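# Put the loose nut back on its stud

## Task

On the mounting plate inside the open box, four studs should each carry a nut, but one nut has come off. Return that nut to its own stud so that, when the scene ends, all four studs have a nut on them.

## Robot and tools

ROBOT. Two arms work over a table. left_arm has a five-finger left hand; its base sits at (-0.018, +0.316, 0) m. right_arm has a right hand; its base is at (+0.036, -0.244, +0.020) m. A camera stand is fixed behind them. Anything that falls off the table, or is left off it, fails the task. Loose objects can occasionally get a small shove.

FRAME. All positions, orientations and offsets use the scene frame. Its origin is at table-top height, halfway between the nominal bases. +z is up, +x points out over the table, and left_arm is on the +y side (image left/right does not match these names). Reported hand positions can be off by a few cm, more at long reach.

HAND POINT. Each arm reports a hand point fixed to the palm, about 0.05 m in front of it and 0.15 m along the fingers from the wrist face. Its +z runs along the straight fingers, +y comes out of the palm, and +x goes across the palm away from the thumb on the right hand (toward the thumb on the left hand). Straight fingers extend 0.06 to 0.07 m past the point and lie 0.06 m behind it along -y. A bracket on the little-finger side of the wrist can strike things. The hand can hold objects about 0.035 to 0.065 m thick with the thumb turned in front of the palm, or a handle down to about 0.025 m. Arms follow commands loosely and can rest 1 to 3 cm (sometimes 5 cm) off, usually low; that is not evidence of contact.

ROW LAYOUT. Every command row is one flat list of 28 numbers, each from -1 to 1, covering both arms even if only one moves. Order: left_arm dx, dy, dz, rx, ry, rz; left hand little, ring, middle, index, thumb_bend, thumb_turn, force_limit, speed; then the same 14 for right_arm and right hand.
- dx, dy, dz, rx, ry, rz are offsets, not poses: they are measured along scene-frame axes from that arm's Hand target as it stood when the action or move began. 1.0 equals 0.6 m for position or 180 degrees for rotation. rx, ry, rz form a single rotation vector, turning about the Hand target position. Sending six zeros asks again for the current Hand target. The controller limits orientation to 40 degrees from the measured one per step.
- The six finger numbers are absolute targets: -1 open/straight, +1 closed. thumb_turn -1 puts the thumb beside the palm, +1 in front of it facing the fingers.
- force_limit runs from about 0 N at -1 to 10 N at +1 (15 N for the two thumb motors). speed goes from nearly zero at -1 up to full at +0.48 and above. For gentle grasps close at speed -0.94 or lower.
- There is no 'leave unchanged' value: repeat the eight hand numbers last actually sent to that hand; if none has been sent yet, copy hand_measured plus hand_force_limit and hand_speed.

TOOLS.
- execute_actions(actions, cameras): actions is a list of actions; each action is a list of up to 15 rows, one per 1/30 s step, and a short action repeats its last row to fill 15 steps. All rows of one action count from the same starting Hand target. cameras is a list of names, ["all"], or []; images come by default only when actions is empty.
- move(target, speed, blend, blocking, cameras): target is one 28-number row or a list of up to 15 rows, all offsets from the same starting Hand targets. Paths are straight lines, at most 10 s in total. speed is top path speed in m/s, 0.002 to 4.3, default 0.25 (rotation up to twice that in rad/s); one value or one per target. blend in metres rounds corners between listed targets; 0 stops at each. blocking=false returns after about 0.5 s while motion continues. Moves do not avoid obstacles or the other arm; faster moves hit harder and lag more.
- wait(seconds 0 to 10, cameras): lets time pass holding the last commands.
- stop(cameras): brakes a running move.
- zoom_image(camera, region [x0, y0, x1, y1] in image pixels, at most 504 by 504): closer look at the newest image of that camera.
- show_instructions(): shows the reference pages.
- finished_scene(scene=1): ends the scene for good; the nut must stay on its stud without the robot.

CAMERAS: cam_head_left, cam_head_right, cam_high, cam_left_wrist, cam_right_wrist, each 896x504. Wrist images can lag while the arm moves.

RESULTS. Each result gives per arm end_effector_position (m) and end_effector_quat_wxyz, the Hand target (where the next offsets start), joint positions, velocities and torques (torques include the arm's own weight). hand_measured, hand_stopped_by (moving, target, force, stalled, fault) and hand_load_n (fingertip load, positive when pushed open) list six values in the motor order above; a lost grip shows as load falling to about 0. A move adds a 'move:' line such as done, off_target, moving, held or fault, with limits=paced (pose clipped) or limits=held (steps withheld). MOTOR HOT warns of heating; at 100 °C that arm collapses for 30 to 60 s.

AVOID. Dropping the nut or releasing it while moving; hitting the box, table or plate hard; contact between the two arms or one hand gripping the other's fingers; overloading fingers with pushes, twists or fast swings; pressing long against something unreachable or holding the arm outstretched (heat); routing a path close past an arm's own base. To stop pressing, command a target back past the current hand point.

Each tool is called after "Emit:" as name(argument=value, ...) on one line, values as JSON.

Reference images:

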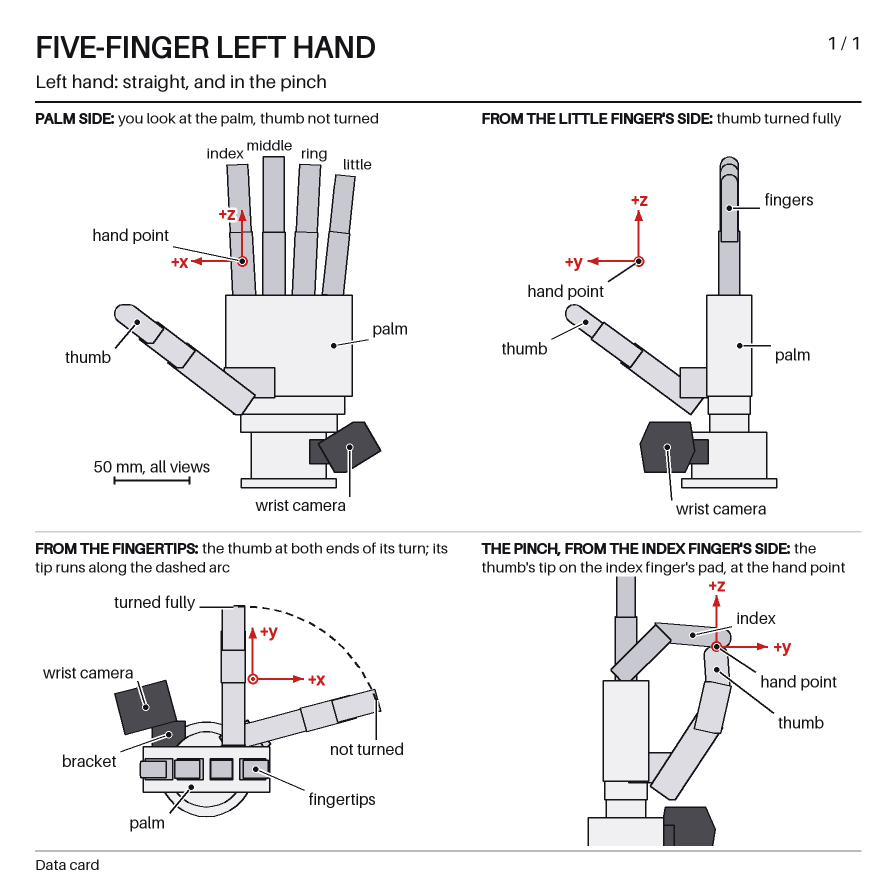

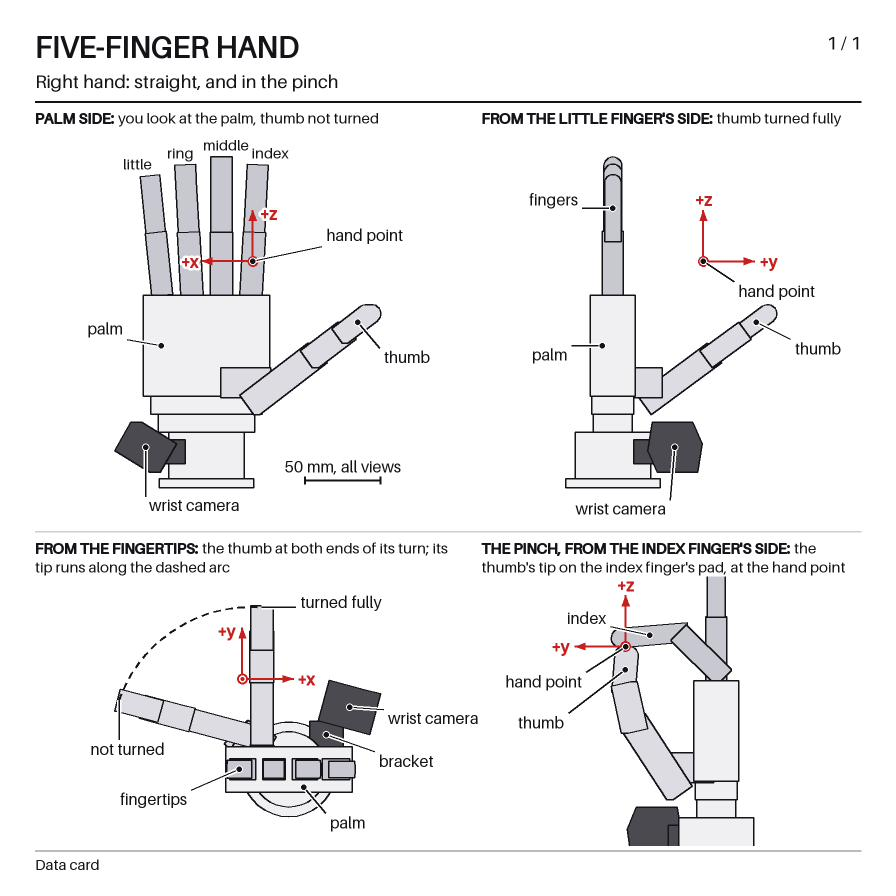

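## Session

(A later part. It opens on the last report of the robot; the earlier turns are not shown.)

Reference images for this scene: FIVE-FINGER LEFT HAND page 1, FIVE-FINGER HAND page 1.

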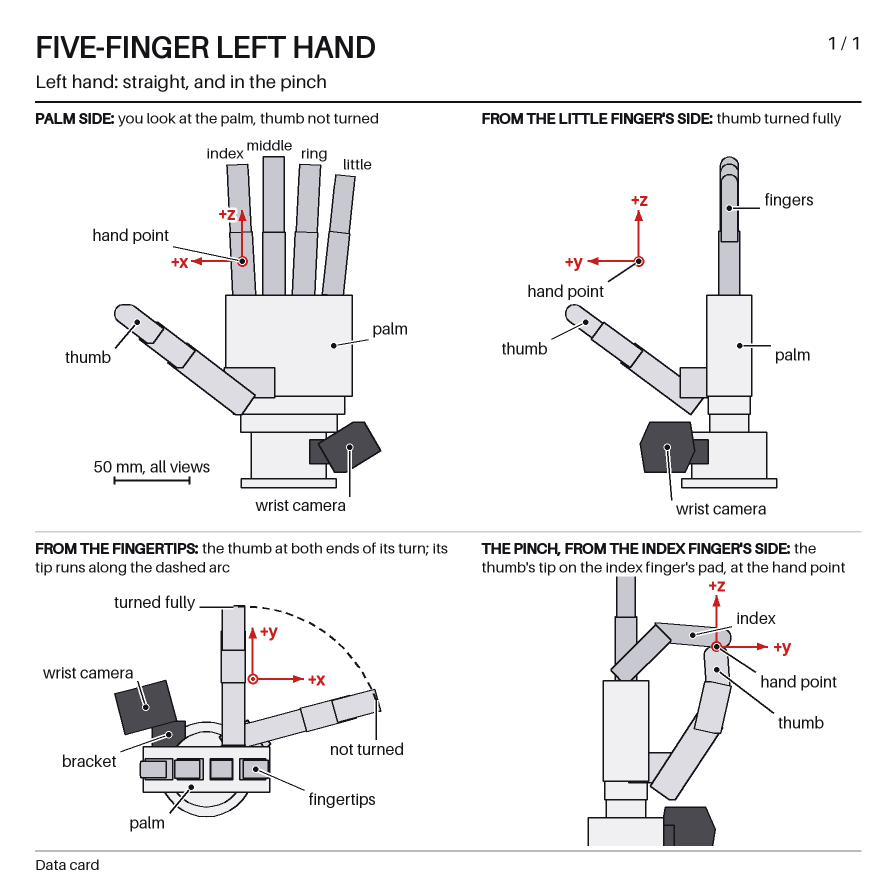

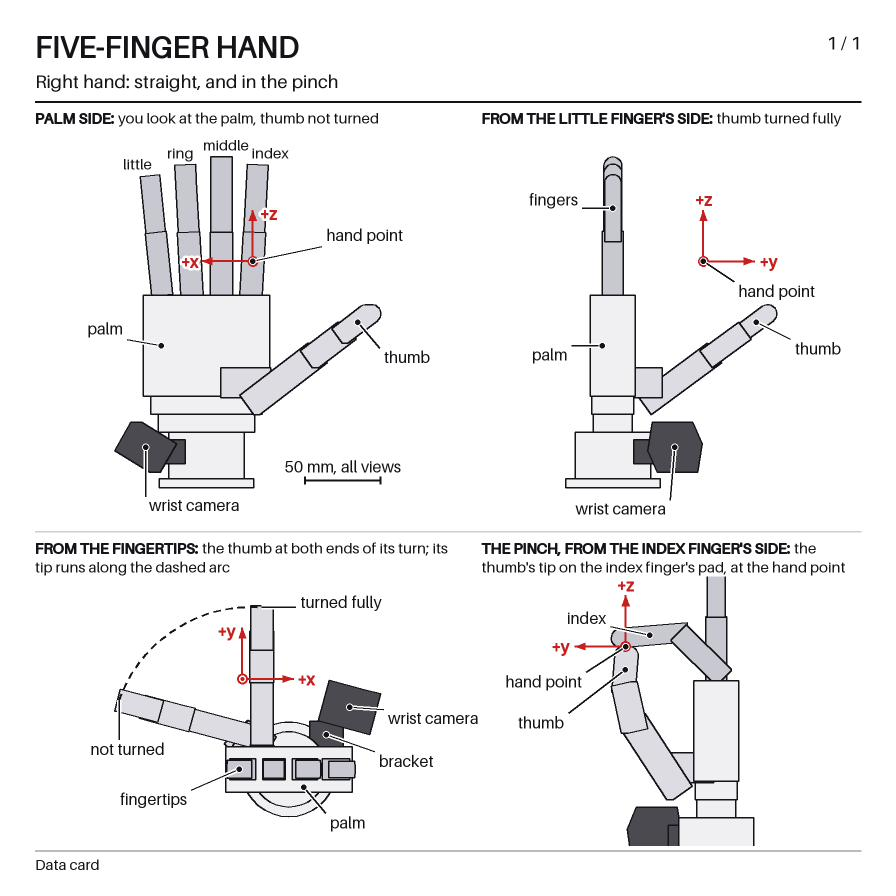

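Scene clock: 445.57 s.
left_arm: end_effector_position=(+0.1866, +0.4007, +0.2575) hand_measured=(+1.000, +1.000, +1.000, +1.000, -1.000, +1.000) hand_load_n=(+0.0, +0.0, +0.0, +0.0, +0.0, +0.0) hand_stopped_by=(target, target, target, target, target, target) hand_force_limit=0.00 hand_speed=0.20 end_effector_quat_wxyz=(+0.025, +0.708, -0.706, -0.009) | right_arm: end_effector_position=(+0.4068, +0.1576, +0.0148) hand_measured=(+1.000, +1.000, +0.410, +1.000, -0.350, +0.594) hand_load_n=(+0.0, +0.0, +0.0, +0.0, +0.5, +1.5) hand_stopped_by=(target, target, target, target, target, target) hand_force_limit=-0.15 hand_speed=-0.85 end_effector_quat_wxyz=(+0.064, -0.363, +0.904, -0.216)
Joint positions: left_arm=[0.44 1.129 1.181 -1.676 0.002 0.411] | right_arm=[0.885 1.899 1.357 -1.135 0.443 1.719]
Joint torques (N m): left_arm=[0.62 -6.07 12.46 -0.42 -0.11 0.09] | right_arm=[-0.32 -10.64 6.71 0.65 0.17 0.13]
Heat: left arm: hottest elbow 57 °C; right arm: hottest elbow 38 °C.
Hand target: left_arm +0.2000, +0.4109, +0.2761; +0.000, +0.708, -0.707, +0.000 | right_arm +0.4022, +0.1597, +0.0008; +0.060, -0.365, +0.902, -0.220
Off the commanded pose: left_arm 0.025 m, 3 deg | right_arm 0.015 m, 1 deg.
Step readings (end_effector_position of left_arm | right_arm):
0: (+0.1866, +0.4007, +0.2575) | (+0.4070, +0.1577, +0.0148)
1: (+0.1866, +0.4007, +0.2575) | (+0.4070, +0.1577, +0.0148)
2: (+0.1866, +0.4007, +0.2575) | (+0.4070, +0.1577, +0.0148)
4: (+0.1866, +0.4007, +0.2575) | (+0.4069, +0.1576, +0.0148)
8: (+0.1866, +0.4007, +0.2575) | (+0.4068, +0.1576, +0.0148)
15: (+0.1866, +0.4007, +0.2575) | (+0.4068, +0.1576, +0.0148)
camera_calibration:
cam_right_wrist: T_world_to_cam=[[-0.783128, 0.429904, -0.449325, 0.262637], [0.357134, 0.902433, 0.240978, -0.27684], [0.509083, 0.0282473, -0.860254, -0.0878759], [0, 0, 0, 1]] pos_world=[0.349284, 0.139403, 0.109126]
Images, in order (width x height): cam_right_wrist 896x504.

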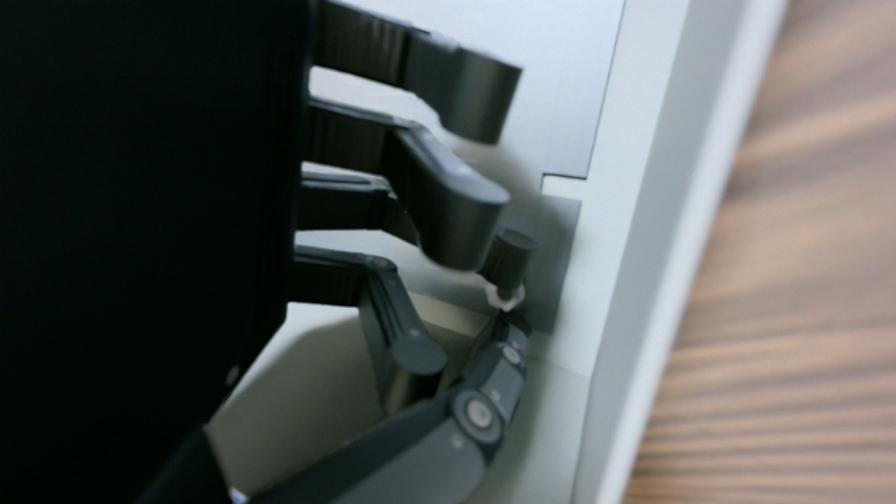

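Emit:
execute_actions(actions=[[[0,0,0,0,0,0,1,1,1,1,-1,1,0,0.2,0,0,0,0,0,0,1,1,0.41,1,-0.35,0.565,-0.15,-0.85]]], cameras=["cam_right_wrist"])

Emit:
zoom_image(camera="cam_right_wrist", region=[470, 260, 540, 330])

Scene clock: 446.57 s.
left_arm: end_effector_position=(+0.1866, +0.4007, +0.2575) hand_measured=(+1.000, +1.000, +1.000, +1.000, -1.000, +1.000) hand_load_n=(+0.0, +0.0, +0.0, +0.0, +0.0, +0.0) hand_stopped_by=(target, target, target, target, target, target) hand_force_limit=0.00 hand_speed=0.20 end_effector_quat_wxyz=(+0.025, +0.708, -0.706, -0.009) | right_arm: end_effector_position=(+0.4069, +0.1573, +0.0129) hand_measured=(+1.000, +1.000, +0.410, +1.000, -0.350, +0.564) hand_load_n=(+0.0, +0.0, +0.0, +0.0, +0.0, +0.0) hand_stopped_by=(target, target, target, target, target, target) hand_force_limit=-0.15 hand_speed=-0.85 end_effector_quat_wxyz=(+0.063, -0.360, +0.905, -0.217)
Joint positions: left_arm=[0.44 1.129 1.181 -1.676 0.002 0.411] | right_arm=[0.885 1.902 1.357 -1.135 0.443 1.725]
Joint torques (N m): left_arm=[0.03 -5.71 12.55 -0.54 -0.09 0.09] | right_arm=[-0.26 -10.87 6.69 0.65 0.17 0.13]
Heat: left arm: hottest elbow 57 °C; right arm: hottest elbow 38 °C.
Hand target: left_arm +0.2000, +0.4109, +0.2761; +0.000, +0.708, -0.707, +0.000 | right_arm +0.4021, +0.1596, +0.0007; +0.060, -0.365, +0.902, -0.220
Off the commanded pose: left_arm 0.025 m, 3 deg | right_arm 0.013 m, 1 deg.
Step readings (end_effector_position of left_arm | right_arm):
0: (+0.1866, +0.4007, +0.2575) | (+0.4068, +0.1576, +0.0148)
1: (+0.1866, +0.4007, +0.2575) | (+0.4068, +0.1576, +0.0148)
2: (+0.1866, +0.4007, +0.2575) | (+0.4068, +0.1576, +0.0148)
4: (+0.1866, +0.4007, +0.2575) | (+0.4068, +0.1576, +0.0148)
8: (+0.1866, +0.4007, +0.2575) | (+0.4069, +0.1574, +0.0134)
15: (+0.1866, +0.4007, +0.2575) | (+0.4069, +0.1573, +0.0129)
camera_calibration:
cam_right_wrist: T_world_to_cam=[[-0.780852, 0.433602, -0.449732, 0.260355], [0.362147, 0.900777, 0.239688, -0.277895], [0.509038, 0.0242914, -0.860401, -0.0888782], [0, 0, 0, 1]] pos_world=[0.349179, 0.13959, 0.107227]
Images, in order (width x height): cam_right_wrist 896x504.

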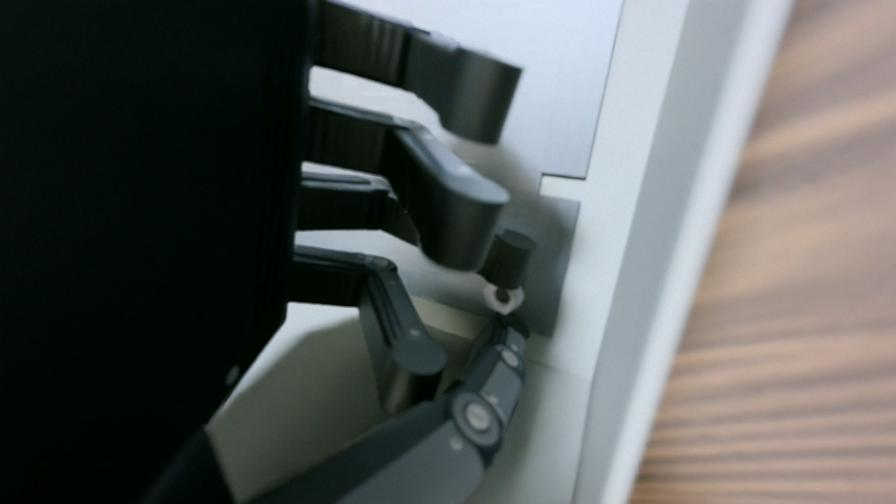

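Scaled by 7.200 from the camera's 896x504 image, which has a finer 1280x720 frame.

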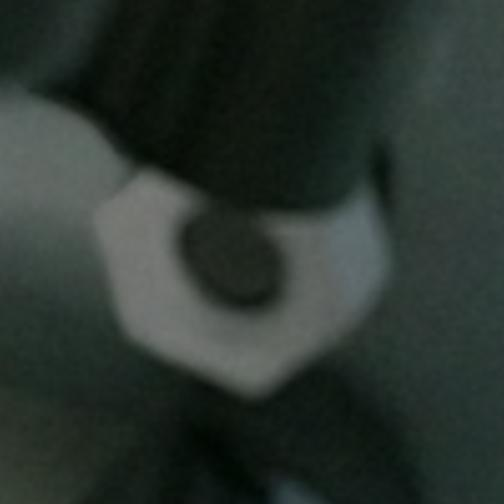

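Emit:
move(target=[0,0,0,0,0,0,1,1,1,1,-1,1,0,0.2,0.0030,0.0038,0.02,0.0051,-0.0042,0,1,1,0.41,1,-0.35,0.55,-0.15,-0.85], speed=0.03)

Scene clock: 447.87 s.
left_arm: end_effector_position=(+0.1866, +0.4007, +0.2575) hand_measured=(+1.000, +1.000, +1.000, +1.000, -1.000, +1.000) hand_load_n=(+0.0, +0.0, +0.0, +0.0, -0.5, +0.0) hand_stopped_by=(target, target, target, target, target, target) hand_force_limit=0.00 hand_speed=0.20 end_effector_quat_wxyz=(+0.025, +0.708, -0.706, -0.009) | right_arm: end_effector_position=(+0.4070, +0.1574, +0.0129) hand_measured=(+1.000, +1.000, +0.410, +1.000, -0.350, +0.550) hand_load_n=(+0.0, +0.0, +0.0, +0.0, +0.0, +0.0) hand_stopped_by=(target, target, target, target, target, target) hand_force_limit=-0.15 hand_speed=-0.85 end_effector_quat_wxyz=(+0.063, -0.360, +0.905, -0.217)
Joint positions: left_arm=[0.44 1.129 1.181 -1.676 0.002 0.411] | right_arm=[0.885 1.902 1.357 -1.135 0.443 1.727]
Joint torques (N m): left_arm=[0.91 -5.71 12.66 -0.54 -0.11 0.12] | right_arm=[-0.21 -12.4 6.82 0.55 0.17 0.14]
Heat: left arm: hottest elbow 57 °C; right arm: hottest elbow 38 °C.
Hand target: left_arm +0.2000, +0.4109, +0.2761; +0.000, +0.708, -0.707, +0.000 | right_arm +0.4039, +0.1619, +0.0127; +0.069, -0.364, +0.904, -0.216
Off the commanded pose: left_arm 0.025 m, 3 deg | right_arm 0.005 m, 1 deg.
move: off_target (left_arm)

Emit:
move(target=[0,0,0,0,0,0,1,1,1,1,-1,1,0,0.2,0.0012,0.0015,0.008,0.0020,-0.0017,0,1,1,0.41,1,-0.35,0.55,-0.15,-0.85], speed=0.03, cameras=["cam_right_wrist"])

Emit:
zoom_image(camera="cam_right_wrist", region=[470, 260, 540, 330])

Scene clock: 449.00 s.
left_arm: end_effector_position=(+0.1866, +0.4007, +0.2575) hand_measured=(+1.000, +1.000, +1.000, +1.000, -1.000, +1.000) hand_load_n=(+0.5, +0.0, +0.0, +0.0, +0.0, +0.0) hand_stopped_by=(target, target, target, target, target, target) hand_force_limit=0.00 hand_speed=0.20 end_effector_quat_wxyz=(+0.025, +0.708, -0.706, -0.009) | right_arm: end_effector_position=(+0.4070, +0.1574, +0.0129) hand_measured=(+1.000, +1.000, +0.410, +1.000, -0.350, +0.550) hand_load_n=(+0.0, +0.0, +0.0, +0.0, +0.0, +0.0) hand_stopped_by=(target, target, target, target, target, target) hand_force_limit=-0.15 hand_speed=-0.85 end_effector_quat_wxyz=(+0.063, -0.360, +0.905, -0.217)
Joint positions: left_arm=[0.44 1.129 1.181 -1.676 0.002 0.411] | right_arm=[0.885 1.902 1.357 -1.135 0.443 1.727]
Joint torques (N m): left_arm=[0.09 -5.07 12.51 -0.44 -0.07 0.1] | right_arm=[-0.21 -12.98 6.87 0.51 0.18 0.14]
Heat: left arm: hottest elbow 57 °C; right arm: hottest elbow 38 °C.
Hand target: left_arm +0.2000, +0.4109, +0.2761; +0.000, +0.708, -0.707, +0.000 | right_arm +0.4047, +0.1628, +0.0175; +0.072, -0.363, +0.904, -0.214
Off the commanded pose: left_arm 0.025 m, 3 deg | right_arm 0.008 m, 1 deg.
move: off_target (left_arm)
camera_calibration:
cam_right_wrist: T_world_to_cam=[[-0.780014, 0.434867, -0.449967, 0.259946], [0.363247, 0.900176, 0.240281, -0.278385], [0.509539, 0.0239734, -0.860113, -0.089093], [0, 0, 0, 1]] pos_world=[0.34928, 0.139689, 0.107227]
Images, in order (width x height): cam_right_wrist 896x504.

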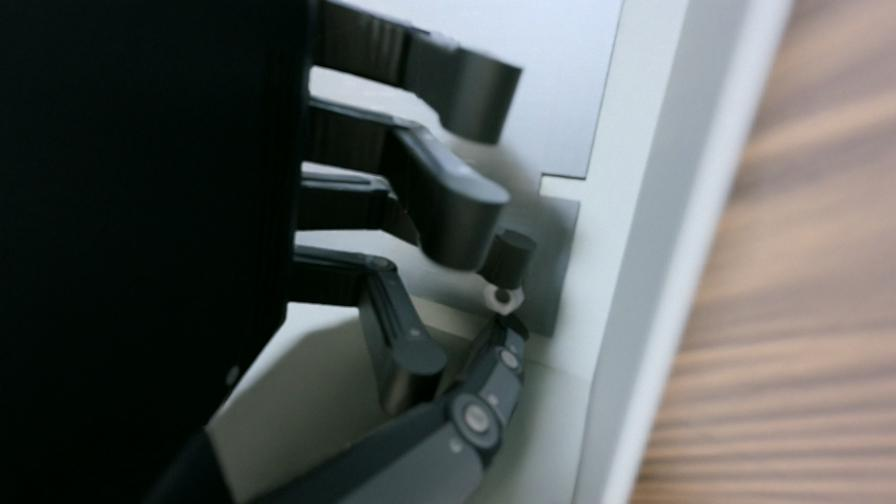

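Scaled by 7.200 from the camera's 896x504 image, which has a finer 1280x720 frame.

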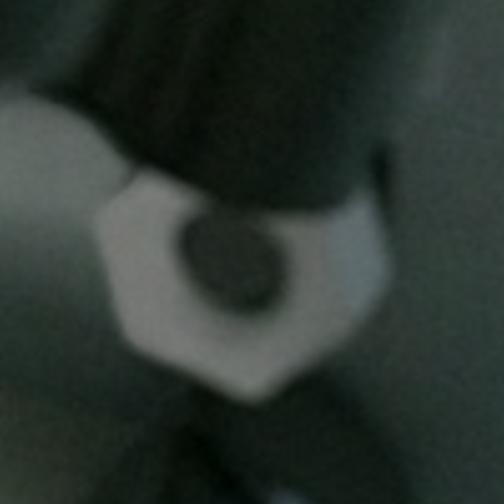

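Emit:
move(target=[0,0,0,0,0,0,1,1,1,1,-1,1,0,0.2,0.0010,0.0013,0.0067,0.0017,-0.0014,0,1,1,0.41,1,-0.35,0.55,-0.15,-0.85], speed=0.03)

Scene clock: 450.13 s.
left_arm: end_effector_position=(+0.1866, +0.4007, +0.2575) hand_measured=(+1.000, +1.000, +1.000, +1.000, -1.000, +1.000) hand_load_n=(+0.0, +0.5, +0.0, +0.0, +0.0, +0.0) hand_stopped_by=(target, target, target, target, target, target) hand_force_limit=0.00 hand_speed=0.20 end_effector_quat_wxyz=(+0.025, +0.708, -0.706, -0.009) | right_arm: end_effector_position=(+0.4070, +0.1574, +0.0129) hand_measured=(+1.000, +1.000, +0.410, +1.000, -0.350, +0.550) hand_load_n=(+0.5, +0.5, +0.0, +0.0, +0.0, +0.0) hand_stopped_by=(target, target, target, target, target, target) hand_force_limit=-0.15 hand_speed=-0.85 end_effector_quat_wxyz=(+0.063, -0.360, +0.905, -0.217)
Joint positions: left_arm=[0.44 1.129 1.181 -1.676 0.002 0.411] | right_arm=[0.885 1.902 1.357 -1.135 0.443 1.727]
Joint torques (N m): left_arm=[0.5 -5.66 12.46 -0.49 -0.14 0.08] | right_arm=[-0.26 -13.57 6.91 0.49 0.18 0.14]
Heat: left arm: hottest elbow 57 °C; right arm: hottest elbow 38 °C.
Hand target: left_arm +0.2000, +0.4109, +0.2761; +0.000, +0.708, -0.707, +0.000 | right_arm +0.4053, +0.1636, +0.0215; +0.075, -0.362, +0.905, -0.212
Off the commanded pose: left_arm 0.025 m, 3 deg | right_arm 0.011 m, 2 deg.
move: off_target (left_arm, right_arm)

Emit:
move(target=[0,0,0,0,0,0,1,1,1,1,-1,1,0,0.2,0.0010,0.0013,0.0067,0.0017,-0.0014,0,1,1,0.41,1,-0.35,0.55,-0.15,-0.85], speed=0.03)

Scene clock: 451.30 s.
left_arm: end_effector_position=(+0.1866, +0.4007, +0.2575) hand_measured=(+1.000, +1.000, +1.000, +1.000, -1.000, +1.000) hand_load_n=(+0.0, +0.0, +0.0, +0.5, +0.0, +0.0) hand_stopped_by=(target, target, target, target, target, target) hand_force_limit=0.00 hand_speed=0.20 end_effector_quat_wxyz=(+0.025, +0.708, -0.706, -0.009) | right_arm: end_effector_position=(+0.4069, +0.1574, +0.0133) hand_measured=(+1.000, +1.000, +0.410, +1.000, -0.350, +0.550) hand_load_n=(+0.0, +0.5, -0.5, +0.0, +0.0, +0.0) hand_stopped_by=(target, target, target, target, target, target) hand_force_limit=-0.15 hand_speed=-0.85 end_effector_quat_wxyz=(+0.063, -0.360, +0.905, -0.217)
Joint positions: left_arm=[0.44 1.129 1.181 -1.676 0.002 0.411] | right_arm=[0.885 1.902 1.357 -1.135 0.443 1.725]
Joint torques (N m): left_arm=[0.38 -5.77 12.59 -0.44 -0.12 0.08] | right_arm=[-0.26 -13.98 6.95 0.44 0.18 0.14]
Heat: left arm: hottest elbow 58 °C; right arm: hottest elbow 38 °C.
Hand target: left_arm +0.2000, +0.4109, +0.2761; +0.000, +0.708, -0.707, +0.000 | right_arm +0.4059, +0.1644, +0.0257; +0.078, -0.361, +0.905, -0.210
Off the commanded pose: left_arm 0.025 m, 3 deg | right_arm 0.014 m, 2 deg.
move: off_target (left_arm, right_arm)

Emit:
move(target=[0,0,0,0,0,0,1,1,1,1,-1,1,0,0.2,0.0006,0.0008,0.0045,0.0011,-0.0009,0,1,1,0.41,1,-0.35,0.55,-0.15,-0.85], speed=0.03, cameras=["cam_right_wrist"])

Emit:
zoom_image(camera="cam_right_wrist", region=[470, 260, 540, 330])

Scene clock: 452.50 s.
left_arm: end_effector_position=(+0.1866, +0.4007, +0.2575) hand_measured=(+1.000, +1.000, +1.000, +1.000, -1.000, +1.000) hand_load_n=(+0.0, +0.0, +0.0, +0.0, +0.0, +0.0) hand_stopped_by=(target, target, target, target, target, target) hand_force_limit=0.00 hand_speed=0.20 end_effector_quat_wxyz=(+0.025, +0.708, -0.706, -0.009) | right_arm: end_effector_position=(+0.4069, +0.1578, +0.0160) hand_measured=(+1.000, +1.000, +0.410, +1.000, -0.350, +0.550) hand_load_n=(+0.5, +0.5, +0.0, +0.0, +0.0, -0.5) hand_stopped_by=(target, target, target, target, target, target) hand_force_limit=-0.15 hand_speed=-0.85 end_effector_quat_wxyz=(+0.064, -0.363, +0.904, -0.216)
Joint positions: left_arm=[0.44 1.129 1.181 -1.676 0.002 0.411] | right_arm=[0.885 1.896 1.357 -1.135 0.443 1.718]
Joint torques (N m): left_arm=[0.79 -5.71 12.48 -0.35 -0.12 0.07] | right_arm=[-0.26 -13.92 7.04 0.43 0.18 0.14]
Heat: left arm: hottest elbow 58 °C; right arm: hottest elbow 38 °C.
Hand target: left_arm +0.2000, +0.4109, +0.2761; +0.000, +0.708, -0.707, +0.000 | right_arm +0.4062, +0.1649, +0.0284; +0.080, -0.361, +0.905, -0.209
Off the commanded pose: left_arm 0.025 m, 3 deg | right_arm 0.014 m, 2 deg.
move: off_target (left_arm, right_arm)
camera_calibration:
cam_right_wrist: T_world_to_cam=[[-0.783283, 0.429414, -0.449523, 0.263277], [0.355669, 0.902607, 0.242486, -0.276791], [0.509869, 0.0300538, -0.859727, -0.0875159], [0, 0, 0, 1]] pos_world=[0.349288, 0.139409, 0.110227]
Images, in order (width x height): cam_right_wrist 896x504.

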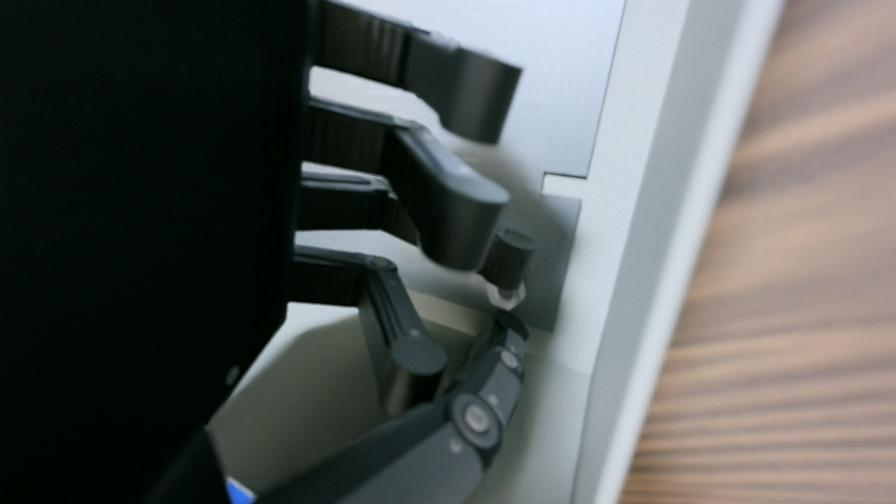

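Scaled by 7.200 from the camera's 896x504 image, which has a finer 1280x720 frame.

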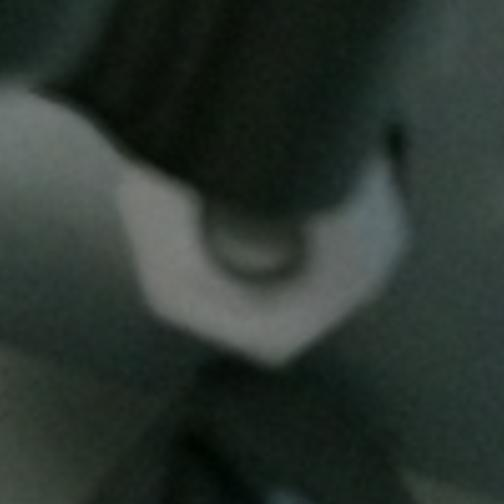

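Emit:
move(target=[0,0,0,0,0,0,1,1,1,1,-1,1,0,0.2,0.0006,0.0008,0.0045,0.0011,-0.0009,0,1,1,0.41,1,-0.35,0.55,-0.15,-0.85], speed=0.03, cameras=["cam_right_wrist"])

Emit:
zoom_image(camera="cam_right_wrist", region=[470, 260, 540, 330])

Scene clock: 453.77 s.
left_arm: end_effector_position=(+0.1866, +0.4007, +0.2575) hand_measured=(+1.000, +1.000, +1.000, +1.000, -1.000, +1.000) hand_load_n=(+0.0, +0.0, +0.0, +0.0, +0.0, +0.0) hand_stopped_by=(target, target, target, target, target, target) hand_force_limit=0.00 hand_speed=0.20 end_effector_quat_wxyz=(+0.025, +0.708, -0.706, -0.009) | right_arm: end_effector_position=(+0.4072, +0.1582, +0.0182) hand_measured=(+1.000, +1.000, +0.410, +1.000, -0.350, +0.550) hand_load_n=(+0.0, +0.0, +0.0, +0.0, +0.0, -0.5) hand_stopped_by=(target, target, target, target, target, target) hand_force_limit=-0.15 hand_speed=-0.85 end_effector_quat_wxyz=(+0.066, -0.364, +0.904, -0.215)
Joint positions: left_arm=[0.44 1.129 1.181 -1.676 0.002 0.411] | right_arm=[0.885 1.892 1.357 -1.135 0.443 1.716]
Joint torques (N m): left_arm=[0.79 -5.6 12.55 -0.39 -0.1 0.07] | right_arm=[-0.21 -13.86 7.12 0.4 0.19 0.14]
Heat: left arm: hottest elbow 58 °C; right arm: hottest elbow 38 °C.
Hand target: left_arm +0.2000, +0.4109, +0.2761; +0.000, +0.708, -0.707, +0.000 | right_arm +0.4066, +0.1654, +0.0311; +0.082, -0.360, +0.906, -0.208
Off the commanded pose: left_arm 0.025 m, 3 deg | right_arm 0.015 m, 2 deg.
move: off_target (left_arm, right_arm)
camera_calibration:
cam_right_wrist: T_world_to_cam=[[-0.782956, 0.429575, -0.44994, 0.264123], [0.353856, 0.902419, 0.245817, -0.277129], [0.511631, 0.0332493, -0.858562, -0.0870455], [0, 0, 0, 1]] pos_world=[0.349395, 0.13952, 0.112228]
Images, in order (width x height): cam_right_wrist 896x504.

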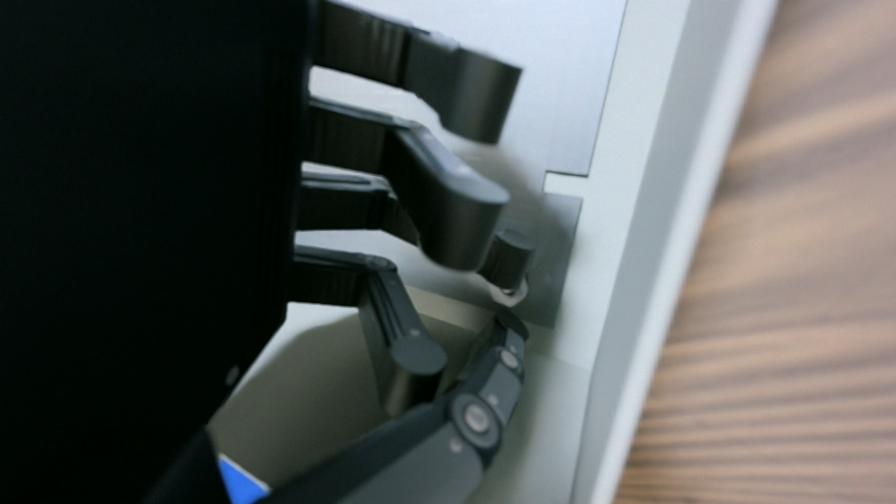

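Scaled by 7.200 from the camera's 896x504 image, which has a finer 1280x720 frame.

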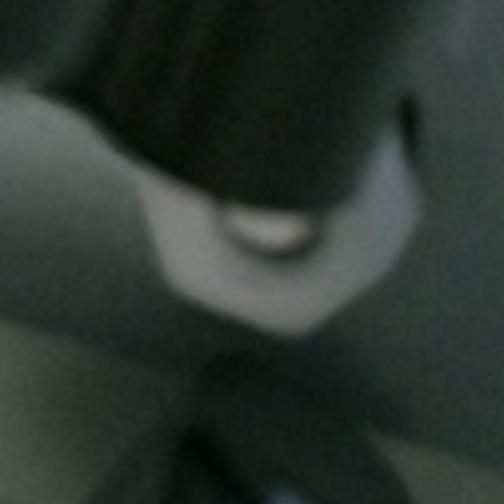

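Emit:
move(target=[0,0,0,0,0,0,1,1,1,1,-1,1,0,0.2,0.0012,0.0015,0.012,0.003,-0.0025,0,1,1,0.41,1,-0.35,0.55,-0.15,-0.85], speed=0.04)

Emit:
move(target=[0,0,0,0,0,0,1,1,1,1,-1,1,0,0.2,0.002,0.0025,0.03,0.004,-0.0033,0,1,1,0.41,1,-0.35,0.55,-0.15,-0.85], speed=0.05, cameras=["cam_right_wrist"])

Emit:
zoom_image(camera="cam_right_wrist", region=[440, 210, 600, 370])

Scene clock: 455.10 s.
left_arm: end_effector_position=(+0.1866, +0.4007, +0.2575) hand_measured=(+1.000, +1.000, +1.000, +1.000, -1.000, +1.000) hand_load_n=(+0.0, +0.0, +0.0, +0.0, +0.0, +0.0) hand_stopped_by=(target, target, target, target, target, target) hand_force_limit=0.00 hand_speed=0.20 end_effector_quat_wxyz=(+0.025, +0.708, -0.706, -0.009) | right_arm: end_effector_position=(+0.4077, +0.1588, +0.0238) hand_measured=(+1.000, +1.000, +0.410, +1.000, -0.350, +0.550) hand_load_n=(+0.0, +0.0, +0.0, +0.0, -0.5, -1.5) hand_stopped_by=(target, target, target, target, target, target) hand_force_limit=-0.15 hand_speed=-0.85 end_effector_quat_wxyz=(+0.070, -0.363, +0.905, -0.213)
Joint positions: left_arm=[0.44 1.129 1.181 -1.676 0.002 0.411] | right_arm=[0.885 1.88 1.355 -1.135 0.443 1.716]
Joint torques (N m): left_arm=[0.09 -5.6 12.78 -0.34 -0.09 0.09] | right_arm=[-0.21 -13.92 7.23 0.36 0.2 0.14]
Heat: left arm: hottest elbow 58 °C; right arm: hottest elbow 38 °C.
Hand target: left_arm +0.2000, +0.4109, +0.2761; +0.000, +0.708, -0.707, +0.000 | right_arm +0.4072, +0.1661, +0.0381; +0.087, -0.359, +0.906, -0.206
Off the commanded pose: left_arm 0.025 m, 3 deg | right_arm 0.016 m, 2 deg.
move: off_target (left_arm, right_arm)

Scene clock: 456.23 s.
left_arm: end_effector_position=(+0.1866, +0.4007, +0.2575) hand_measured=(+1.000, +1.000, +1.000, +1.000, -1.000, +1.000) hand_load_n=(+0.0, +0.0, +0.0, +0.0, +0.0, +0.0) hand_stopped_by=(target, target, target, target, target, target) hand_force_limit=0.00 hand_speed=0.20 end_effector_quat_wxyz=(+0.025, +0.708, -0.706, -0.009) | right_arm: end_effector_position=(+0.4075, +0.1585, +0.0406) hand_measured=(+1.000, +1.000, +0.410, +1.000, -0.350, +0.550) hand_load_n=(+0.0, +0.0, +0.0, +0.0, +0.0, +0.0) hand_stopped_by=(target, target, target, target, target, target) hand_force_limit=-0.15 hand_speed=-0.85 end_effector_quat_wxyz=(+0.078, -0.361, +0.906, -0.209)
Joint positions: left_arm=[0.44 1.129 1.181 -1.676 0.002 0.411] | right_arm=[0.885 1.848 1.355 -1.15 0.443 1.716]
Joint torques (N m): left_arm=[0.44 -6.01 12.52 -0.35 -0.11 0.07] | right_arm=[-0.21 -13.45 8.34 0.14 0.21 0.14]
Heat: left arm: hottest elbow 58 °C; right arm: hottest elbow 38 °C.
Hand target: left_arm +0.2000, +0.4109, +0.2761; +0.000, +0.708, -0.707, +0.000 | right_arm +0.4084, +0.1676, +0.0560; +0.094, -0.358, +0.907, -0.202
Off the commanded pose: left_arm 0.025 m, 3 deg | right_arm 0.018 m, 2 deg.
move: off_target (left_arm, right_arm)
camera_calibration:
cam_right_wrist: T_world_to_cam=[[-0.775129, 0.439206, -0.454173, 0.269738], [0.349454, 0.89692, 0.270954, -0.281401], [0.526362, 0.0513115, -0.848711, -0.0771899], [0, 0, 0, 1]] pos_world=[0.348048, 0.137885, 0.133243]
Images, in order (width x height): cam_right_wrist 896x504.

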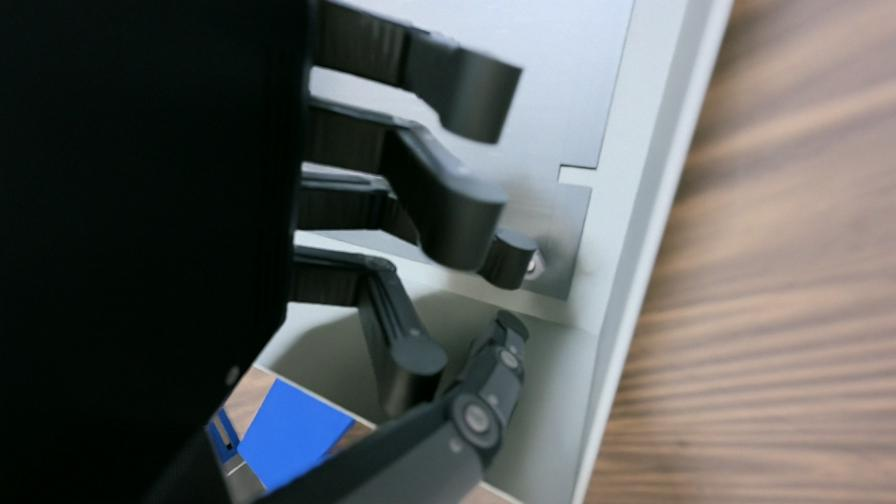

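Scaled by 3.150 from the camera's 896x504 image, which has a finer 1280x720 frame.

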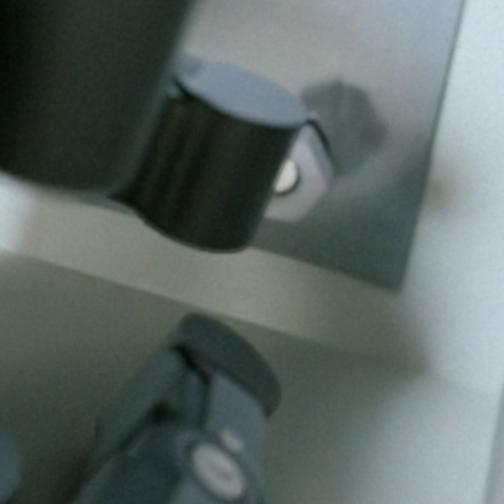

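Emit:
move(target=[0,0,0,0,0,0,1,1,1,1,-1,1,0,0.2,-0.01,-0.012,0.14,0,0,0,1,1,0.41,1,-0.35,0.55,-0.15,-0.85], speed=0.12, cameras=["cam_right_wrist"])

Emit:
zoom_image(camera="cam_right_wrist", region=[440, 180, 620, 340])

Scene clock: 458.00 s.
left_arm: end_effector_position=(+0.1866, +0.4007, +0.2575) hand_measured=(+1.000, +1.000, +1.000, +1.000, -1.000, +1.000) hand_load_n=(+0.0, +0.0, +0.0, +0.0, +0.0, +0.0) hand_stopped_by=(target, target, target, target, target, target) hand_force_limit=0.00 hand_speed=0.20 end_effector_quat_wxyz=(+0.025, +0.708, -0.706, -0.009) | right_arm: end_effector_position=(+0.3939, +0.1413, +0.1143) hand_measured=(+1.000, +1.000, +0.410, +1.000, -0.350, +0.550) hand_load_n=(+0.0, +0.0, +0.5, +0.0, +0.0, +0.0) hand_stopped_by=(target, target, target, target, target, target) hand_force_limit=-0.15 hand_speed=-0.85 end_effector_quat_wxyz=(+0.066, -0.359, +0.906, -0.215)
Joint positions: left_arm=[0.44 1.129 1.181 -1.676 0.002 0.411] | right_arm=[0.885 1.737 1.408 -1.344 0.443 1.727]
Joint torques (N m): left_arm=[0.62 -5.13 12.62 -0.44 -0.09 0.06] | right_arm=[-0.15 -12.04 11.96 0.1 0.2 0.14]
Heat: left arm: hottest elbow 58 °C; right arm: hottest elbow 38 °C.
Hand target: left_arm +0.2000, +0.4109, +0.2761; +0.000, +0.708, -0.707, +0.000 | right_arm +0.4024, +0.1604, +0.1401; +0.094, -0.358, +0.907, -0.202
Off the commanded pose: left_arm 0.025 m, 3 deg | right_arm 0.033 m, 4 deg.
move: off_target (left_arm, right_arm)
camera_calibration:
cam_right_wrist: T_world_to_cam=[[-0.777609, 0.437835, -0.451248, 0.301147], [0.362002, 0.89857, 0.248044, -0.283706], [0.514081, 0.0295283, -0.857233, 0.00229558], [0, 0, 0, 1]] pos_world=[0.335696, 0.123009, 0.208231]
Images, in order (width x height): cam_right_wrist 896x504.

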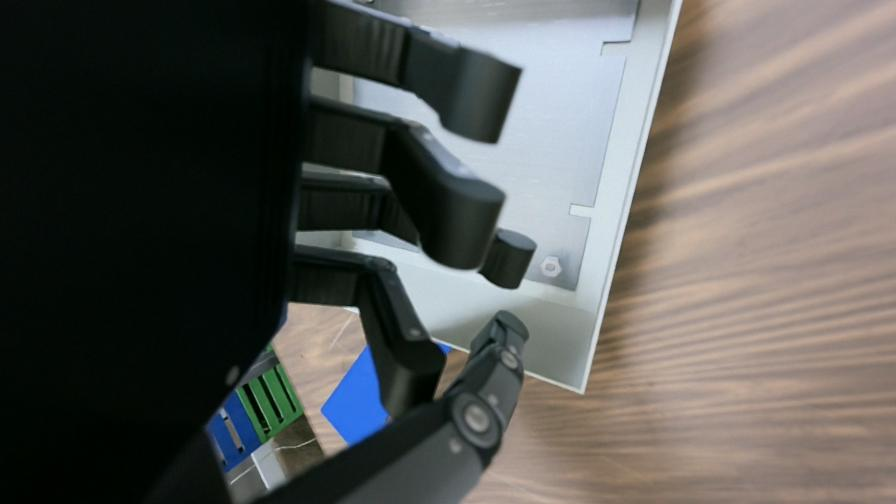

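Scaled by 2.800 from the camera's 896x504 image, which has a finer 1280x720 frame.

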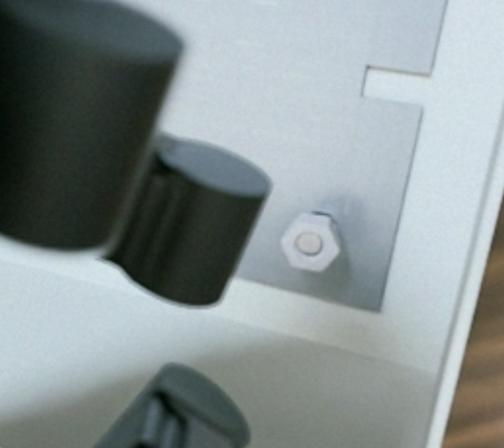

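Emit:
move(target=[0,0,0,0,0,0,1,1,1,1,-1,1,0,0.2,-0.12,-0.16,0.1,0,0,0,1,1,0.41,1,-0.35,0.55,-0.15,-0.85], speed=0.2, cameras=["all"])

Emit:
zoom_image(camera="cam_right_wrist", region=[440, 0, 640, 200])

Emit:
zoom_image(camera="cam_high", region=[420, 200, 540, 320])

Scene clock: 459.97 s.
left_arm: end_effector_position=(+0.1866, +0.4007, +0.2575) hand_measured=(+1.000, +1.000, +1.000, +1.000, -1.000, +1.000) hand_load_n=(+0.0, +0.0, +0.0, +0.0, +0.0, +0.0) hand_stopped_by=(target, target, target, target, target, target) hand_force_limit=0.00 hand_speed=0.20 end_effector_quat_wxyz=(+0.025, +0.708, -0.706, -0.009) | right_arm: end_effector_position=(+0.3327, +0.0664, +0.1977) hand_measured=(+1.000, +1.000, +0.410, +1.000, -0.350, +0.550) hand_load_n=(+0.0, +0.0, +0.0, +0.0, +0.0, +0.0) hand_stopped_by=(target, target, target, target, target, target) hand_force_limit=-0.15 hand_speed=-0.85 end_effector_quat_wxyz=(+0.092, -0.356, +0.908, -0.201)
Joint positions: left_arm=[0.44 1.129 1.181 -1.676 0.002 0.411] | right_arm=[0.885 1.397 1.23 -1.445 0.443 1.721]
Joint torques (N m): left_arm=[0.62 -6.18 12.59 -0.39 -0.12 0.05] | right_arm=[-0.85 -8.12 8.02 0.2 0.23 0.06]
Heat: left arm: hottest elbow 58 °C; right arm: hottest elbow 38 °C.
Hand target: left_arm +0.2000, +0.4109, +0.2761; +0.000, +0.708, -0.707, +0.000 | right_arm +0.3305, +0.0645, +0.2003; +0.094, -0.358, +0.907, -0.202
Off the commanded pose: left_arm 0.025 m, 3 deg | right_arm 0.004 m, 0 deg.
move: off_target (left_arm)
camera_calibration:
cam_left_wrist: T_world_to_cam=[[0.960091, -0.274851, -0.0517883, -0.0537753], [-0.222279, -0.862214, 0.455169, 0.283967], [-0.169756, -0.425493, -0.888898, 0.548683], [0, 0, 0, 1]] pos_world=[0.207891, 0.463521, 0.355685]
cam_right_wrist: T_world_to_cam=[[-0.763619, 0.454052, -0.459045, 0.319788], [0.347048, 0.888167, 0.301194, -0.219722], [0.544466, 0.0706867, -0.835799, 0.0904371], [0, 0, 0, 1]] pos_world=[0.27121, 0.0435561, 0.288563]

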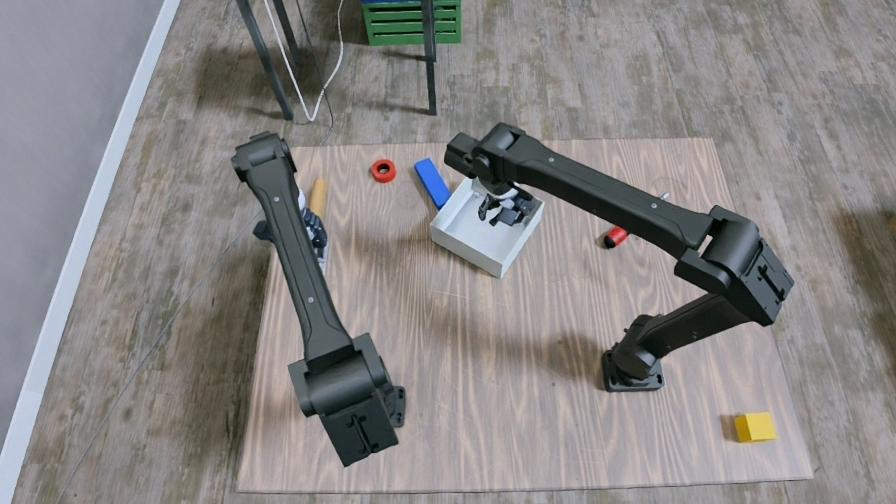

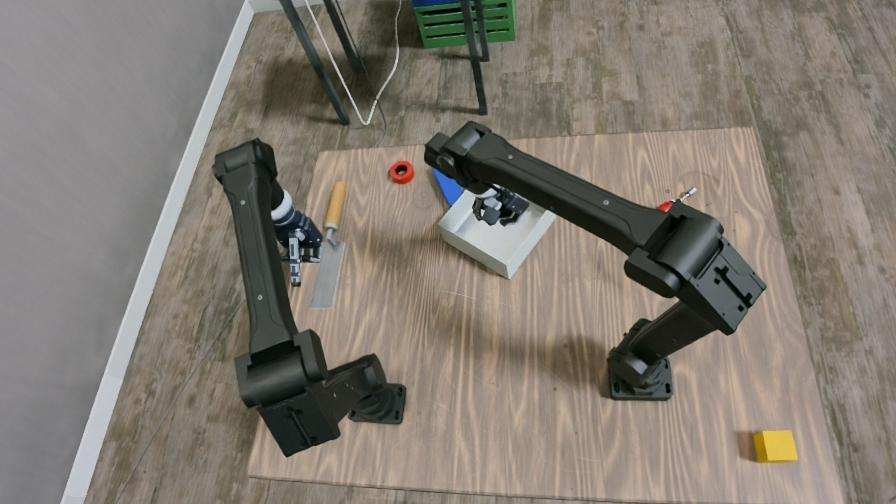

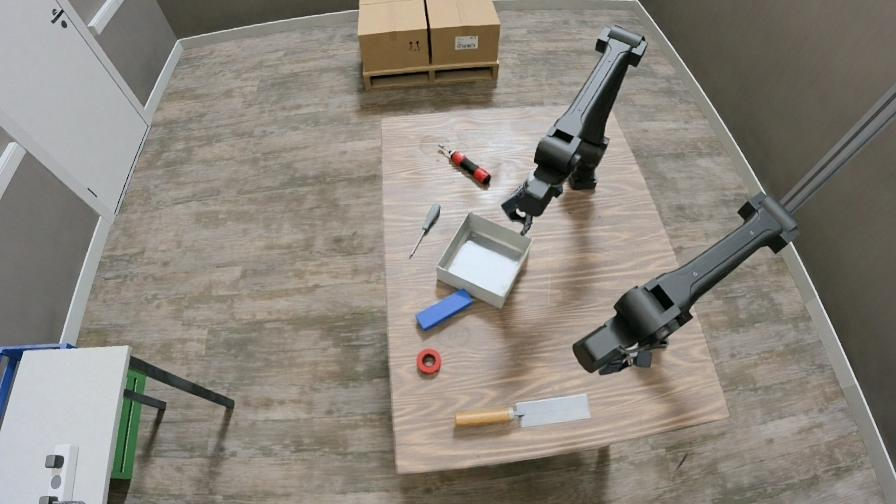

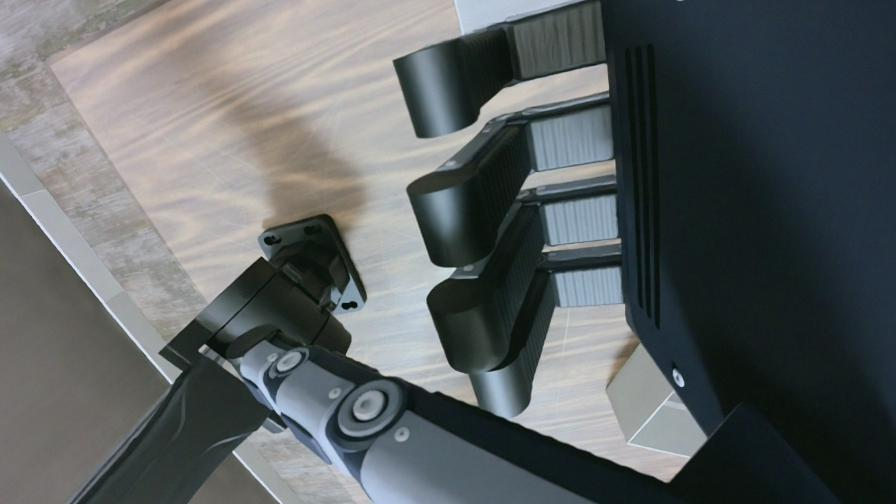

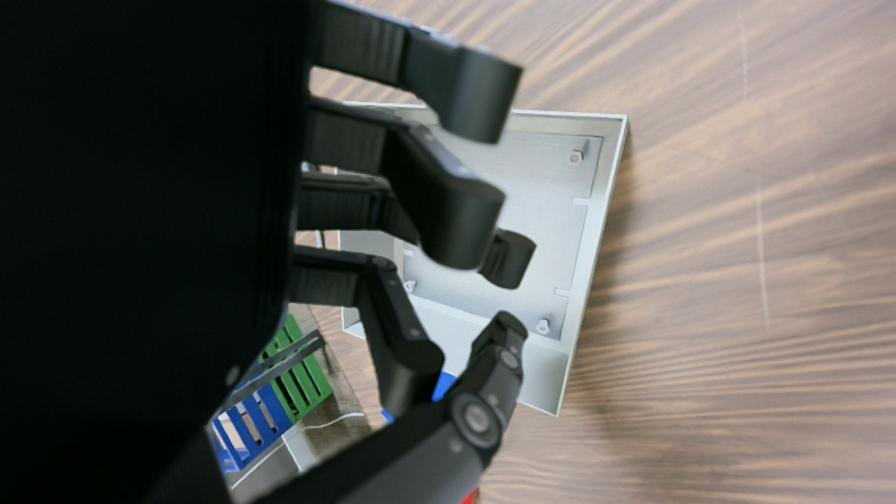

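Scaled by 2.520 from the camera's 896x504 image, which has a finer 1280x720 frame.

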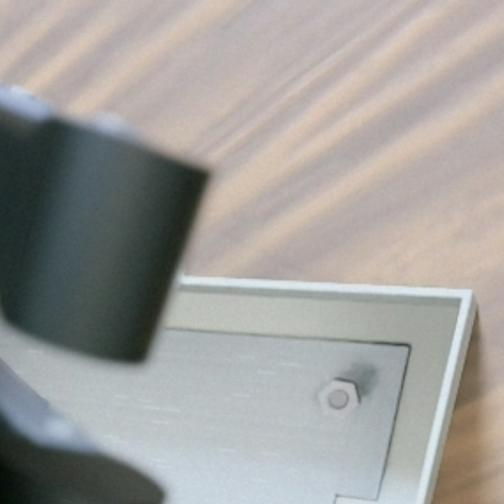

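Scaled by 4.200 from the camera's 896x504 image, which has a finer 1280x720 frame.

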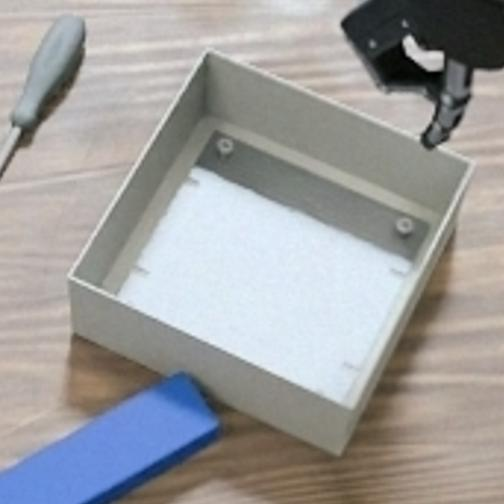

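Emit:
zoom_image(camera="cam_right_wrist", region=[500, 270, 600, 370])

Emit:
zoom_image(camera="cam_right_wrist", region=[540, 110, 620, 190])

Emit:
zoom_image(camera="cam_right_wrist", region=[380, 240, 460, 320])

Scaled by 5.040 from the camera's 896x504 image, which has a finer 1280x720 frame.

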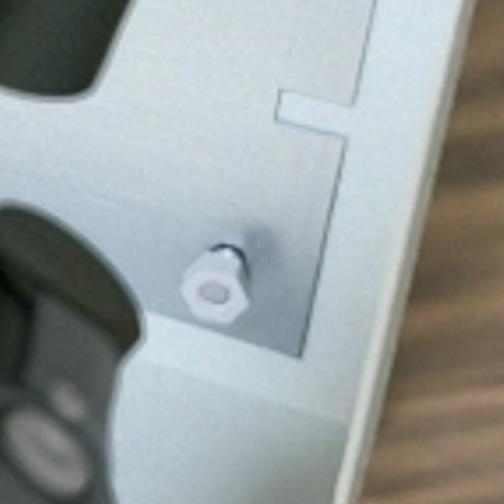

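Scaled by 6.300 from the camera's 896x504 image, which has a finer 1280x720 frame.

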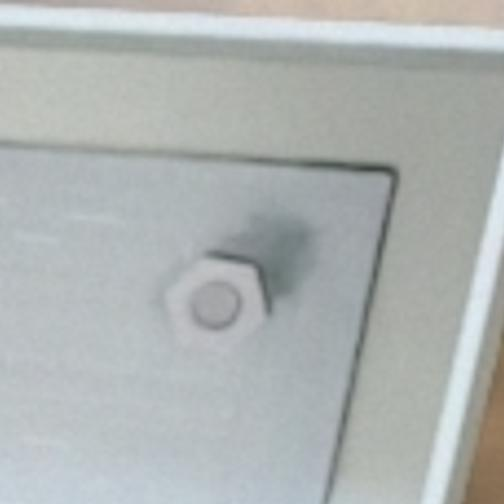

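Scaled by 6.300 from the camera's 896x504 image, which has a finer 1280x720 frame.

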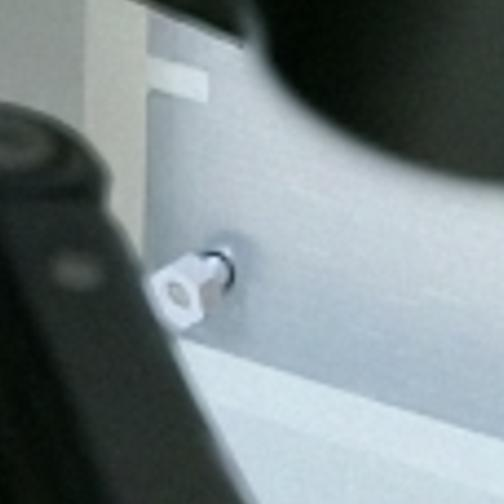

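Emit:
finished_scene()

The scene is finished: the task was done.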